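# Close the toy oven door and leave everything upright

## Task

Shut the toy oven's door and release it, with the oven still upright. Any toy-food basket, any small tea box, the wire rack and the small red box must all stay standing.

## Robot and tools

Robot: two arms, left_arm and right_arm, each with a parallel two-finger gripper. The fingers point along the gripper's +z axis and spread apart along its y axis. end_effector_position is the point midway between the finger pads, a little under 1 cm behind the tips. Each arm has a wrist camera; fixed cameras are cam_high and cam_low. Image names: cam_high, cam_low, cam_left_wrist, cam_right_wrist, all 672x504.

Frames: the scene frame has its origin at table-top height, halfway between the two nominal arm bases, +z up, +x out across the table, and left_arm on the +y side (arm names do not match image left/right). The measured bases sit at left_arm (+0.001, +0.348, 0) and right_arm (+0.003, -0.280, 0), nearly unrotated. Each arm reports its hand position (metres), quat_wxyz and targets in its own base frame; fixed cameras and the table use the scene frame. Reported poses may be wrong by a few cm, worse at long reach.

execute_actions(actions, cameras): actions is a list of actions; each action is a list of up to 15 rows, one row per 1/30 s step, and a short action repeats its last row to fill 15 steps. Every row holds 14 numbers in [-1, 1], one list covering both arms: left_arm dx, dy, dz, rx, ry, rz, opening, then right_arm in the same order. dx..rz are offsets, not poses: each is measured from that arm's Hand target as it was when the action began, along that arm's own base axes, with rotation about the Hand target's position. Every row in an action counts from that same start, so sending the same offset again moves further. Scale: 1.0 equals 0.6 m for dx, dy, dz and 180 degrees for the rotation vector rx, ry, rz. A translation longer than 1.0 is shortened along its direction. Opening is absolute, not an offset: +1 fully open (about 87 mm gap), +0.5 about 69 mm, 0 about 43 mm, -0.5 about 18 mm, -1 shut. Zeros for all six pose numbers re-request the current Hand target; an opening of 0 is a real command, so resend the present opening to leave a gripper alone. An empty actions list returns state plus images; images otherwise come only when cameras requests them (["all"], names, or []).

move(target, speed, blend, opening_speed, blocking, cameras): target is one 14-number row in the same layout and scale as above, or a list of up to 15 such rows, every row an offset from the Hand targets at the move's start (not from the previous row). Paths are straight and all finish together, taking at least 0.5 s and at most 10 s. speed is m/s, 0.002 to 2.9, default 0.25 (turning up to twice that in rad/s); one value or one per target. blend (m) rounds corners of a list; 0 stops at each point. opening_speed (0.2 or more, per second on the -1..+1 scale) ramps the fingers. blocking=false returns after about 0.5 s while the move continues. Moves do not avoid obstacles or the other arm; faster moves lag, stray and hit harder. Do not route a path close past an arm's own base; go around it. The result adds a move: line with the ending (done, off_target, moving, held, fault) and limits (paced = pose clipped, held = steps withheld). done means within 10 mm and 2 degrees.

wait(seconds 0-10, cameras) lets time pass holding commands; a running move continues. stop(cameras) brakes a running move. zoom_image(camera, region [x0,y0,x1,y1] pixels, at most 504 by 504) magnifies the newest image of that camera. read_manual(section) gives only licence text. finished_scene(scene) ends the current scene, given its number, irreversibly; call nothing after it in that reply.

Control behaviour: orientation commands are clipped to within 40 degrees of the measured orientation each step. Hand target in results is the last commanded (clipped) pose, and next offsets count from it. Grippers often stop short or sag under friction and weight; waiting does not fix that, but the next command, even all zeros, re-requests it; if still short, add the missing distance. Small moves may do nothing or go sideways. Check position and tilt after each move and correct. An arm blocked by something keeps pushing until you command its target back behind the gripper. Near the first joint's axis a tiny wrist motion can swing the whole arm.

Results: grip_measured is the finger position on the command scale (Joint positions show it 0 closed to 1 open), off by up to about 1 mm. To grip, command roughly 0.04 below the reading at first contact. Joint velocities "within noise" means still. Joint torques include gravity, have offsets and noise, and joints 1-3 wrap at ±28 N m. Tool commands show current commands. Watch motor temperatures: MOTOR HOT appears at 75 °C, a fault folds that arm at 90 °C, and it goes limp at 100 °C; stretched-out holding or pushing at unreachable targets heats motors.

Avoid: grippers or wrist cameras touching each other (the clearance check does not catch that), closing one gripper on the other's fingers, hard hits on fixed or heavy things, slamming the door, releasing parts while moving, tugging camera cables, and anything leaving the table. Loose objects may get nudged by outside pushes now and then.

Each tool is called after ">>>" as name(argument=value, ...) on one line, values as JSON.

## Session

>>> execute_actions(actions=[])

>>> zoom_image(camera="cam_high", region=[220, 120, 520, 400])

Scene clock: 0.00 s.
left_arm: end_effector_position=(+0.2177, -0.0895, +0.2644) grip_measured=+1.000 end_effector_quat_wxyz=(+0.562, -0.062, +0.784, -0.255) | right_arm: end_effector_position=(+0.2552, +0.0706, +0.1790) grip_measured=+0.997 end_effector_quat_wxyz=(+0.514, +0.103, +0.847, +0.086)
Joint positions: left_arm=[-0.213 0.467 0.754 -0.53 0.13 -0.472 1] | right_arm=[0.42 0.694 0.647 -0.458 0.332 0.465 0.998]
Joint velocities: within noise
Joint torques (N m): no reading
Motor temperatures (°C): left_arm=[28 32 36 29 29 26 25] | right_arm=[25 31 29 32 25 26 26]
Heat: left arm: 36 °C; right arm: 32 °C.
Hand target: left_arm +0.2182, -0.0895, +0.2712; +0.569, -0.060, +0.779, -0.256 | right_arm +0.2543, +0.0705, +0.1792; +0.512, +0.103, +0.849, +0.085
Tool commands: left_gripper/opening=+1.0 right_gripper/opening=+1.0

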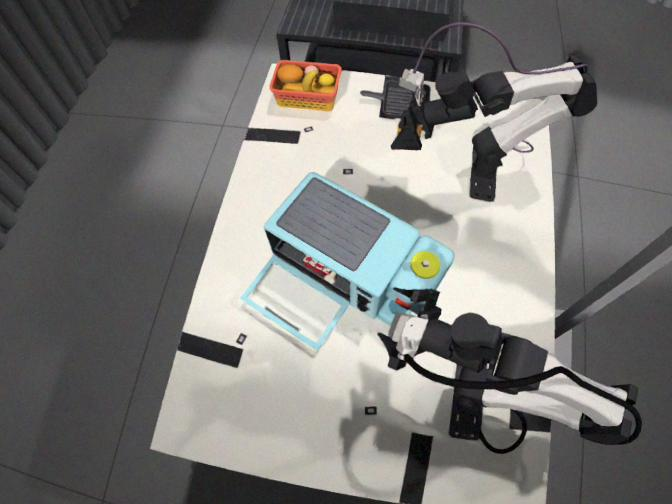

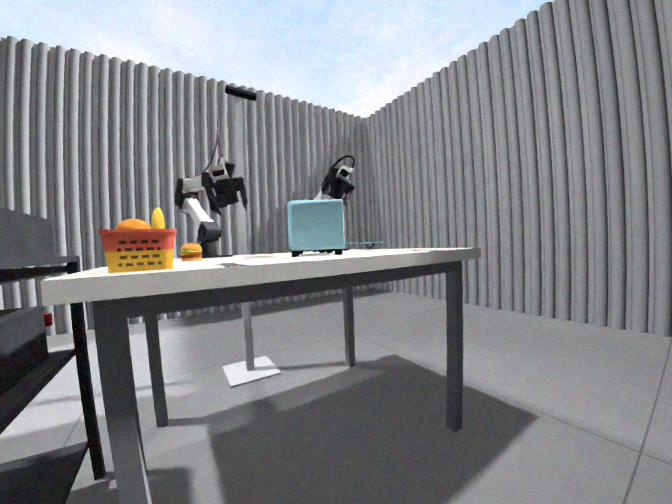

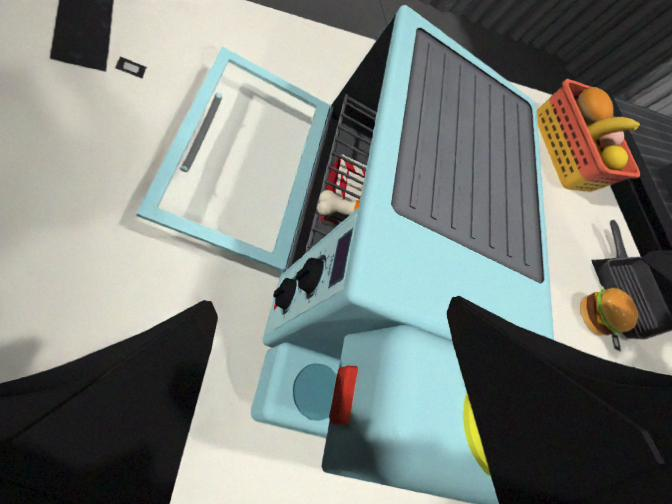

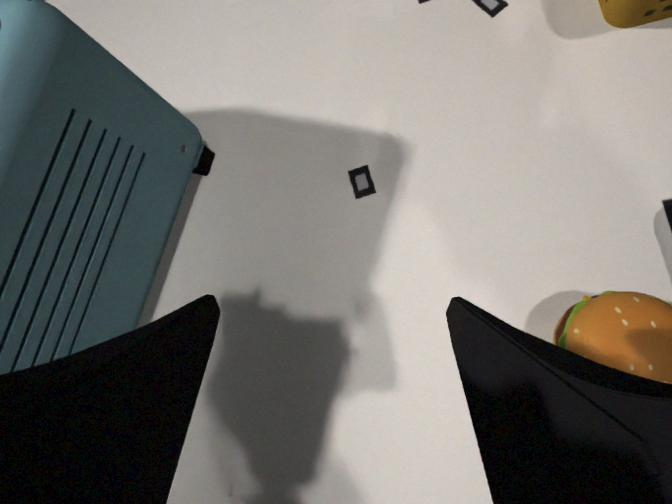

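Scaled by 1.680 from the camera's 672x504 image, which has a finer 960x720 frame.

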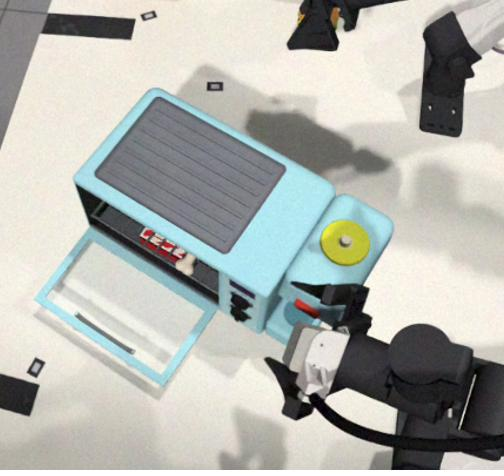

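>>> move(target=[[0.365,0.203,0,0.132,-0.09,-0.235,-1,0,0,0,0,0,0,1],[0.365,0.203,-0.325,0.132,-0.09,-0.235,-1,0,0,0,0,0,0,1]], speed=0.4, blend=[0.03,0], cameras=["cam_high","cam_left_wrist"])

Scene clock: 31.13 s.
left_arm: end_effector_position=(+0.4331, +0.0327, +0.0714) grip_measured=-0.986 end_effector_quat_wxyz=(+0.530, +0.360, +0.709, -0.295) | right_arm: end_effector_position=(+0.2552, +0.0706, +0.1790) grip_measured=+0.997 end_effector_quat_wxyz=(+0.514, +0.103, +0.847, +0.086)
Joint positions: left_arm=[0.444 2.007 1.227 -0.295 1.264 1.016 0.007] | right_arm=[0.42 0.694 0.647 -0.458 0.332 0.465 0.998]
Joint torques (N m): left_arm=[-0.34 -9.14 7.02 1.12 0.74 0.33] | right_arm=[-0.36 0.34 7.62 1.98 -0.01 0.05]
Motor temperatures (°C): left_arm=[28 32 38 33 29 26 25] | right_arm=[25 31 34 38 25 26 26]
Heat: left arm: 38 °C; right arm: 38 °C.
Hand target: left_arm +0.4372, +0.0324, +0.0761; +0.541, +0.373, +0.698, -0.286 | right_arm +0.2543, +0.0705, +0.1792; +0.512, +0.103, +0.849, +0.085
Off the commanded pose: left_arm 0.006 m, 3 deg | right_arm 0.001 m, 0 deg.
move: off_target (left_arm)
Images, in order (width x height): cam_high 672x504, cam_left_wrist 672x504.

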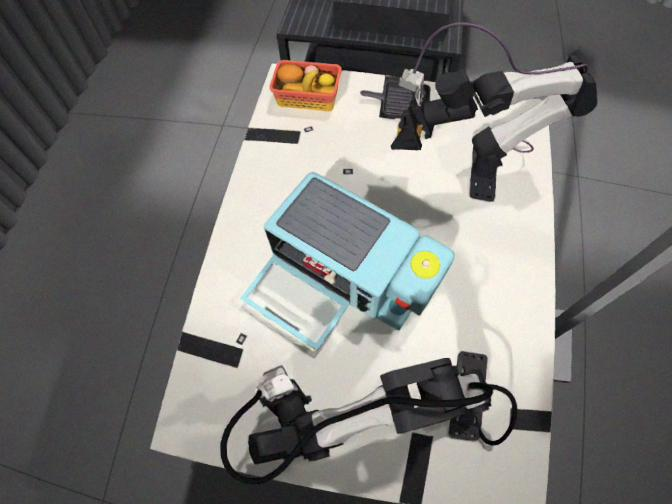

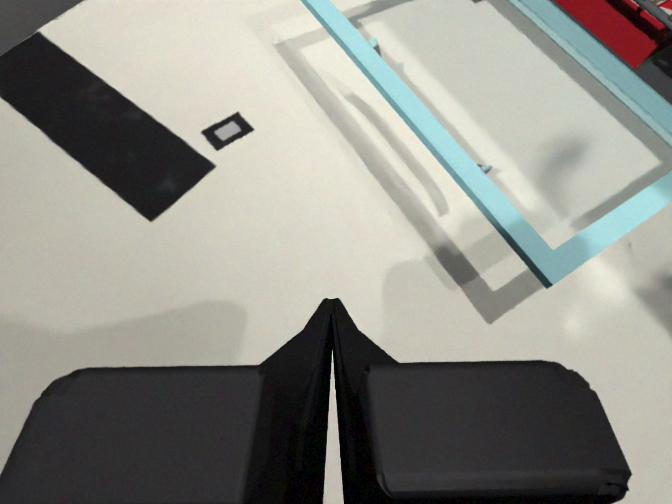

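>>> move(target=[[-0.015,-0.13,0,0,0,-0.056,-1,0,0,0,0,0,0,1],[-0.015,-0.13,-0.09,0,0,-0.056,-1,0,0,0,0,0,0,1]], speed=0.2, blend=[0.01,0], cameras=["cam_left_wrist","cam_low"])

>>> zoom_image(camera="cam_low", region=[260, 170, 440, 290])

Scene clock: 45.43 s.
left_arm: end_effector_position=(+0.4276, -0.0466, +0.0276) grip_measured=-0.986 end_effector_quat_wxyz=(+0.513, +0.432, +0.661, -0.336) | right_arm: end_effector_position=(+0.2552, +0.0706, +0.1790) grip_measured=+0.997 end_effector_quat_wxyz=(+0.514, +0.103, +0.847, +0.086)
Joint positions: left_arm=[0.268 2.092 1.132 -0.1 1.282 1.041 0.007] | right_arm=[0.42 0.694 0.647 -0.458 0.332 0.465 0.998]
Joint torques (N m): left_arm=[-0.12 -7.92 5.46 1.13 0.53 0.18] | right_arm=[-0.34 0.38 7.61 1.98 0 0.05]
Motor temperatures (°C): left_arm=[28 37 39 32 30 26 25] | right_arm=[25 31 35 40 25 26 26]
Heat: left arm: 39 °C; right arm: 40 °C.
Hand target: left_arm +0.4281, -0.0456, +0.0221; +0.513, +0.432, +0.662, -0.333 | right_arm +0.2543, +0.0705, +0.1792; +0.512, +0.103, +0.849, +0.085
Off the commanded pose: left_arm 0.006 m, 0 deg | right_arm 0.001 m, 0 deg.
move: done
Images, in order (width x height): cam_low 672x504, cam_left_wrist 672x504.

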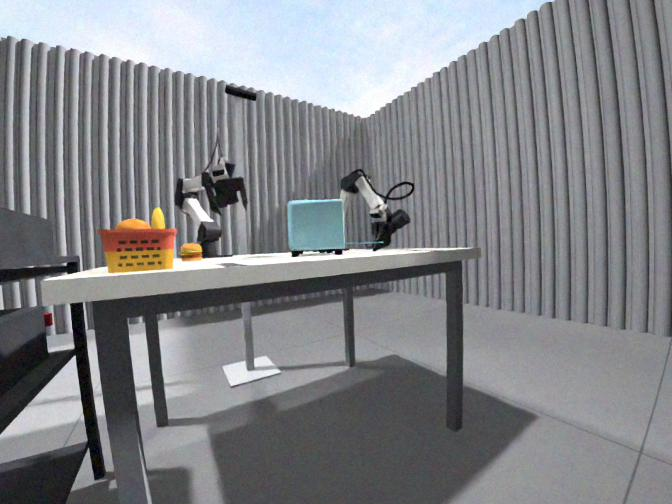

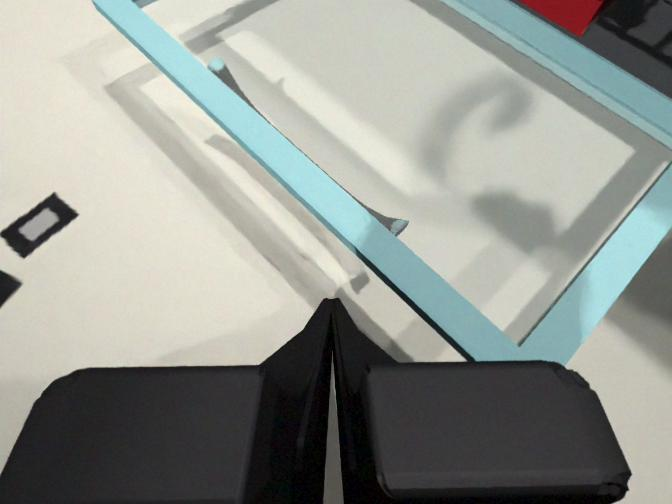

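Scaled by 2.800 from the camera's 672x504 image, which has a finer 960x720 frame.

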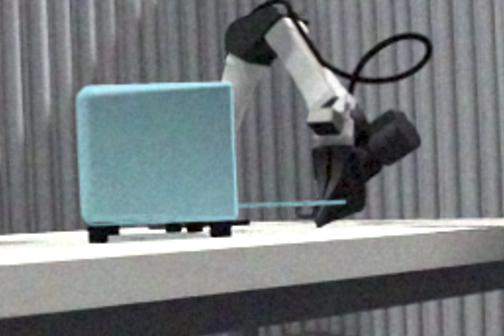

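>>> move(target=[[-0.023,0.01,-0.013,0,0,0,-1,0,0,0,0,0,0,1],[-0.056,-0.067,-0.013,0,0,0,-1,0,0,0,0,0,0,1],[-0.058,-0.073,0.08,0,0,0,-1,0,0,0,0,0,0,1],[-0.068,-0.096,0.138,0,0,0,-1,0,0,0,0,0,0,1],[-0.08,-0.123,0.188,0,0,0,-1,0,0,0,0,0,0,1],[-0.096,-0.162,0.238,0,0,0,-1,0,0,0,0,0,0,1],[-0.114,-0.203,0.255,0,0,0,-1,0,0,0,0,0,0,1]], speed=0.11, blend=[0.005,0.004,0.01,0.01,0.01,0.01,0], cameras=["cam_high","cam_left_wrist"])

Scene clock: 63.27 s.
left_arm: end_effector_position=(+0.3568, -0.1658, +0.1619) grip_measured=-0.986 end_effector_quat_wxyz=(+0.495, +0.424, +0.676, -0.345) | right_arm: end_effector_position=(+0.2552, +0.0706, +0.1790) grip_measured=+0.997 end_effector_quat_wxyz=(+0.514, +0.103, +0.847, +0.086)
Joint positions: left_arm=[-0.067 1.489 0.894 0.036 1.032 0.444 0.007] | right_arm=[0.42 0.694 0.647 -0.458 0.332 0.465 0.998]
Joint torques (N m): left_arm=[-0.61 -7.72 8.49 1.69 0.29 0.16] | right_arm=[-0.32 0.34 7.64 1.98 -0.01 0.04]
Heat: left arm: 39 °C; right arm: 41 °C.
Hand target: left_arm +0.3597, -0.1674, +0.1752; +0.513, +0.432, +0.662, -0.333 | right_arm +0.2543, +0.0705, +0.1792; +0.512, +0.103, +0.849, +0.085
Off the commanded pose: left_arm 0.014 m, 3 deg | right_arm 0.001 m, 0 deg.
move: off_target (left_arm)
Images, in order (width x height): cam_high 672x504, cam_left_wrist 672x504.

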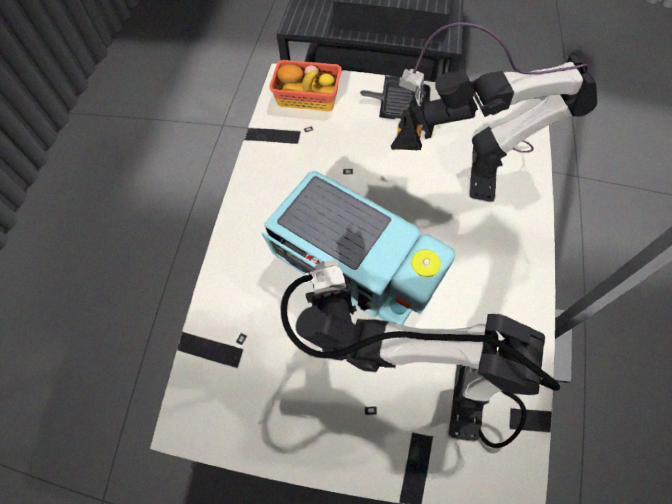

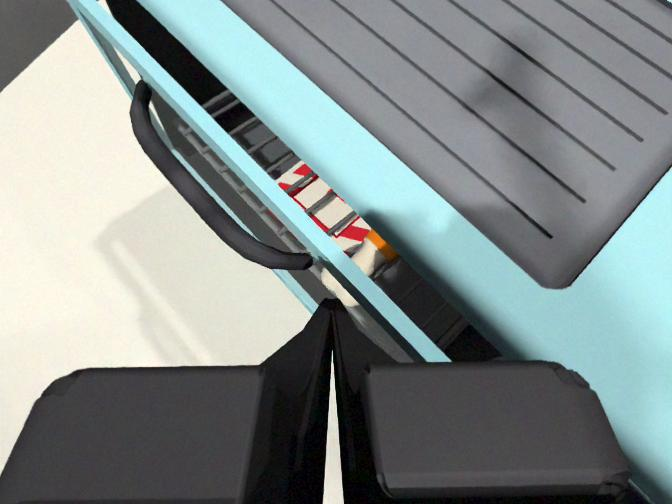

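>>> move(target=[[-0.02,-0.048,0.012,0,0,0,-1,0,0,0,0,0,0,1],[-0.044,-0.105,0.015,0,0,0,-1,0,0,0,0,0,0,1]], speed=[0.1,0.06], blend=[0.005,0], cameras=["cam_high","cam_left_wrist"])

>>> zoom_image(camera="cam_left_wrist", region=[140, 0, 640, 370])

Scene clock: 68.97 s.
left_arm: end_effector_position=(+0.3596, -0.2041, +0.1805) grip_measured=-0.986 end_effector_quat_wxyz=(+0.530, +0.407, +0.688, -0.283) | right_arm: end_effector_position=(+0.2552, +0.0706, +0.1790) grip_measured=+0.997 end_effector_quat_wxyz=(+0.514, +0.103, +0.847, +0.086)
Joint positions: left_arm=[-0.251 1.405 0.855 0.167 0.734 0.308 0.007] | right_arm=[0.42 0.694 0.647 -0.458 0.332 0.465 0.998]
Joint torques (N m): left_arm=[-4.18 -6.27 6.94 1.69 1.16 -0.03] | right_arm=[-0.34 0.35 7.61 1.99 -0.01 0.05]
Heat: left arm: 39 °C; right arm: 41 °C.
Hand target: left_arm +0.3334, -0.2304, +0.1842; +0.513, +0.432, +0.662, -0.333 | right_arm +0.2543, +0.0705, +0.1792; +0.512, +0.103, +0.849, +0.085
Off the commanded pose: left_arm 0.037 m, 7 deg | right_arm 0.001 m, 0 deg.
move: off_target (left_arm)
Images, in order (width x height): cam_high 672x504, cam_left_wrist 672x504.

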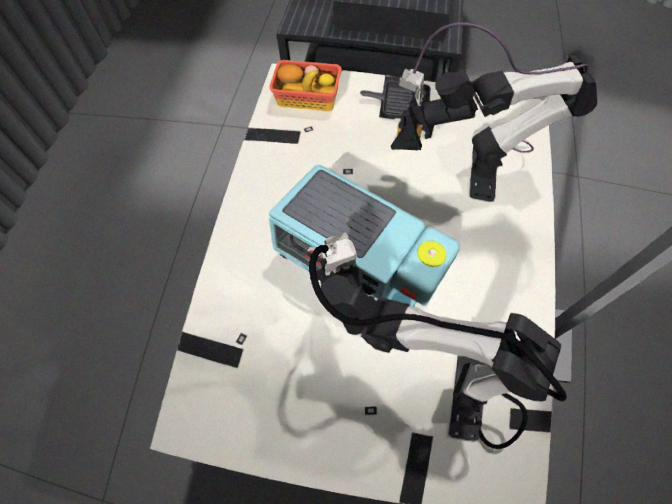

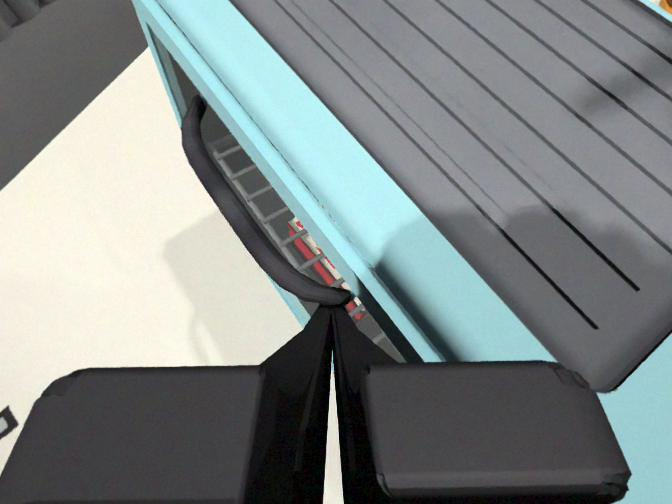

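Scaled by 1.008 from the camera's 672x504 image, which has a finer 960x720 frame.

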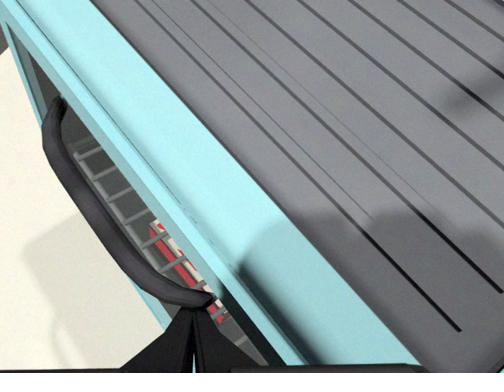

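>>> move(target=[[0.03,0.06,-0.008,0,0,0,-1,0,0,0,0,0,0,1],[0.03,0.18,-0.01,0,0,0,-1,0,0,0,0,0,0,1]], speed=[0.07,0.15], blend=[0.005,0], cameras=["cam_high","cam_left_wrist"])

>>> zoom_image(camera="cam_left_wrist", region=[170, 0, 670, 370])

Scene clock: 77.83 s.
left_arm: end_effector_position=(+0.3447, -0.1228, +0.1687) grip_measured=-0.986 end_effector_quat_wxyz=(+0.503, +0.422, +0.675, -0.337) | right_arm: end_effector_position=(+0.2552, +0.0706, +0.1790) grip_measured=+0.997 end_effector_quat_wxyz=(+0.514, +0.103, +0.847, +0.086)
Joint positions: left_arm=[0.078 1.431 0.9 -0.157 1.136 0.61 0.007] | right_arm=[0.42 0.694 0.647 -0.458 0.332 0.465 0.998]
Joint torques (N m): left_arm=[0.16 -4.12 11.14 1.37 0.64 0.33] | right_arm=[-0.35 0.35 7.62 1.98 -0.01 0.05]
Heat: left arm: 39 °C; right arm: 42 °C.
Hand target: left_arm +0.3514, -0.1225, +0.1783; +0.513, +0.433, +0.662, -0.333 | right_arm +0.2543, +0.0705, +0.1792; +0.512, +0.103, +0.849, +0.085
Off the commanded pose: left_arm 0.012 m, 2 deg | right_arm 0.001 m, 0 deg.
move: off_target (left_arm)
Images, in order (width x height): cam_high 672x504, cam_left_wrist 672x504.

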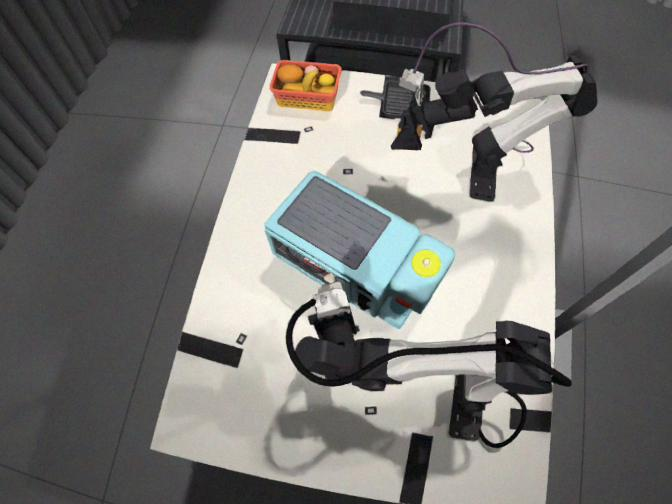

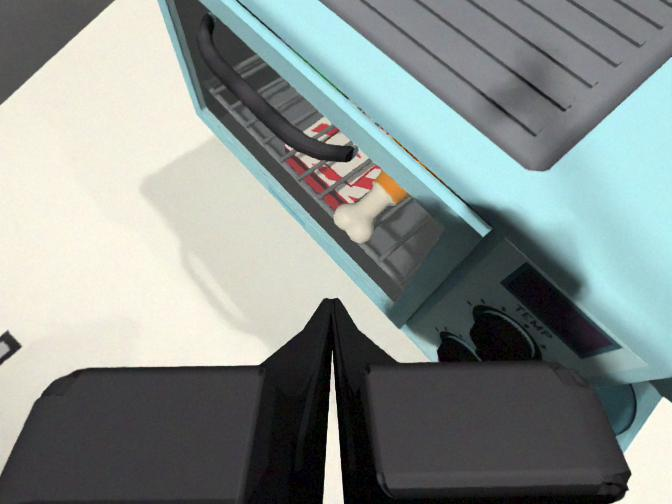

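Scaled by 1.008 from the camera's 672x504 image, which has a finer 960x720 frame.

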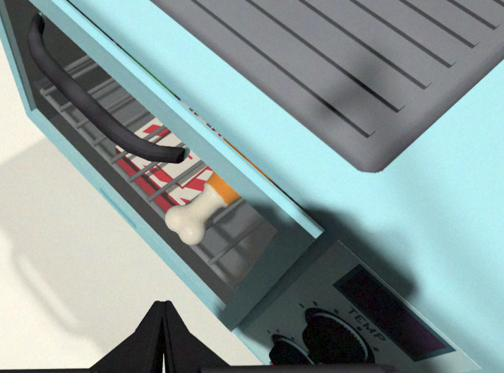

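>>> move(target=[[-0.008,-0.04,-0.005,0,0,-0.067,-1,0,0,0,0,0,0,1],[-0.045,-0.15,-0.005,0,0,-0.067,-1,0,0,0,0,0,0,1]], speed=[0.1,0.06], blend=[0.005,0], cameras=["cam_high","cam_left_wrist"])

>>> zoom_image(camera="cam_left_wrist", region=[140, 0, 640, 370])

Scene clock: 89.47 s.
left_arm: end_effector_position=(+0.3493, -0.1868, +0.1642) grip_measured=-0.986 end_effector_quat_wxyz=(+0.484, +0.479, +0.649, -0.339) | right_arm: end_effector_position=(+0.2552, +0.0706, +0.1790) grip_measured=+0.997 end_effector_quat_wxyz=(+0.514, +0.103, +0.847, +0.086)
Joint positions: left_arm=[-0.135 1.5 0.95 -0.07 1.025 0.574 0.007] | right_arm=[0.42 0.694 0.647 -0.458 0.332 0.465 0.998]
Joint torques (N m): left_arm=[-4.4 -7.54 6.87 1.45 1.33 0.05] | right_arm=[-0.34 0.36 7.6 1.98 -0.01 0.04]
Heat: left arm: 40 °C; right arm: 42 °C.
Hand target: left_arm +0.3243, -0.2125, +0.1752; +0.475, +0.500, +0.613, -0.385 | right_arm +0.2543, +0.0705, +0.1792; +0.512, +0.103, +0.849, +0.085
Off the commanded pose: left_arm 0.037 m, 7 deg | right_arm 0.001 m, 0 deg.
move: off_target (left_arm)
Images, in order (width x height): cam_high 672x504, cam_left_wrist 672x504.

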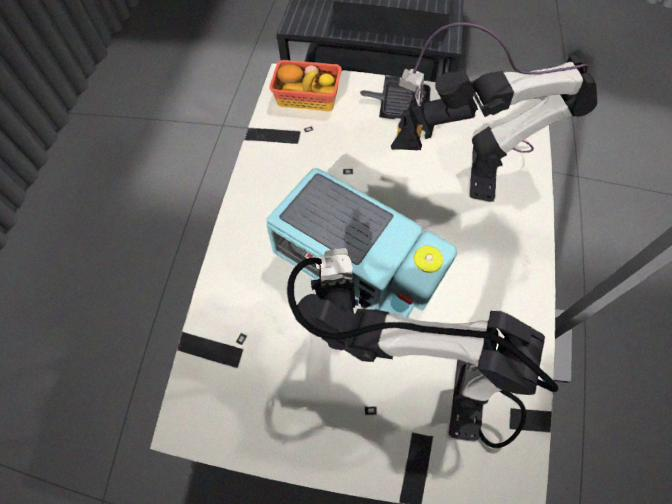

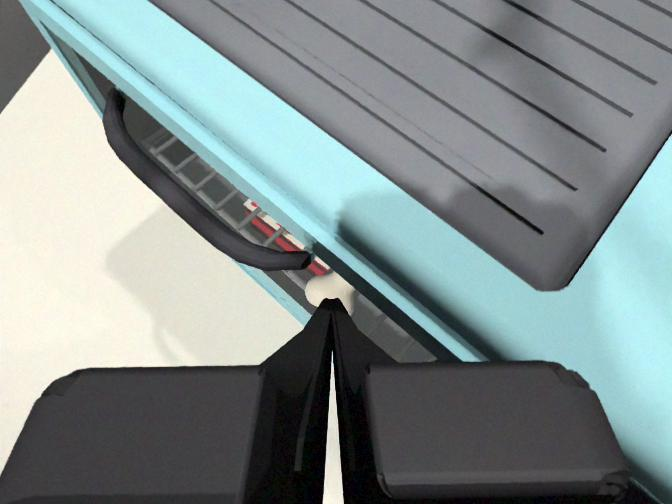

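Scaled by 1.008 from the camera's 672x504 image, which has a finer 960x720 frame.

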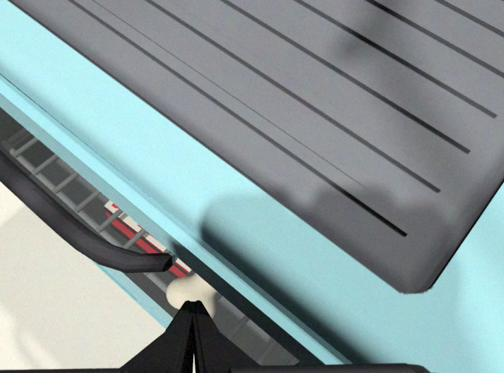

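>>> move(target=[[0.042,0.05,-0.01,0,0,0,-1,0,0,0,0,0,0,1],[0.06,0.12,-0.012,0,0,0,-1,0,0,0,0,0,0,1],[0.05,0.2,0,0,0,0.06,-1,0,0,0,0,0,0,1]], speed=[0.06,0.08,0.2], blend=[0.005,0.01,0], cameras=["cam_high","cam_left_wrist"])

>>> zoom_image(camera="cam_left_wrist", region=[170, 0, 670, 370])

Scene clock: 96.30 s.
left_arm: end_effector_position=(+0.3535, -0.0943, +0.1671) grip_measured=-0.986 end_effector_quat_wxyz=(+0.496, +0.433, +0.666, -0.351) | right_arm: end_effector_position=(+0.2552, +0.0706, +0.1790) grip_measured=+0.997 end_effector_quat_wxyz=(+0.514, +0.103, +0.847, +0.086)
Joint positions: left_arm=[0.179 1.547 1.048 -0.44 1.242 0.872 0.007] | right_arm=[0.42 0.694 0.647 -0.458 0.332 0.465 0.998]
Joint torques (N m): left_arm=[0.25 -8.1 7.09 1.28 0.56 0.19] | right_arm=[-0.32 0.31 7.61 1.98 -0.02 0.05]
Heat: left arm: 40 °C; right arm: 42 °C.
Hand target: left_arm +0.3543, -0.0925, +0.1752; +0.510, +0.440, +0.657, -0.339 | right_arm +0.2543, +0.0705, +0.1792; +0.512, +0.103, +0.849, +0.085
Off the commanded pose: left_arm 0.008 m, 2 deg | right_arm 0.001 m, 0 deg.
move: done
Images, in order (width x height): cam_high 672x504, cam_left_wrist 672x504.

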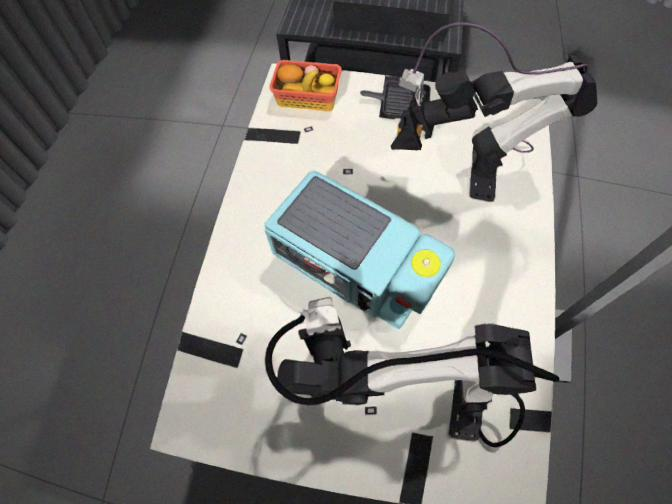

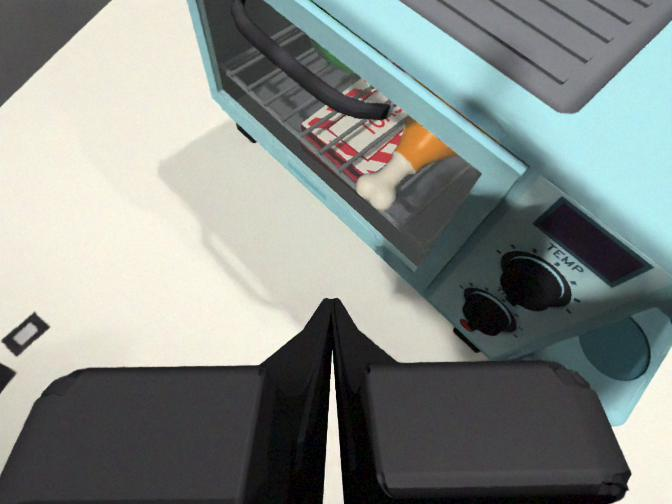

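Scaled by 1.008 from the camera's 672x504 image, which has a finer 960x720 frame.

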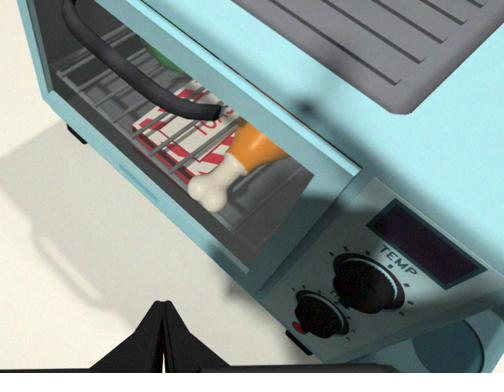

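>>> finished_scene(scene=3)

The scene is finished: the task was done.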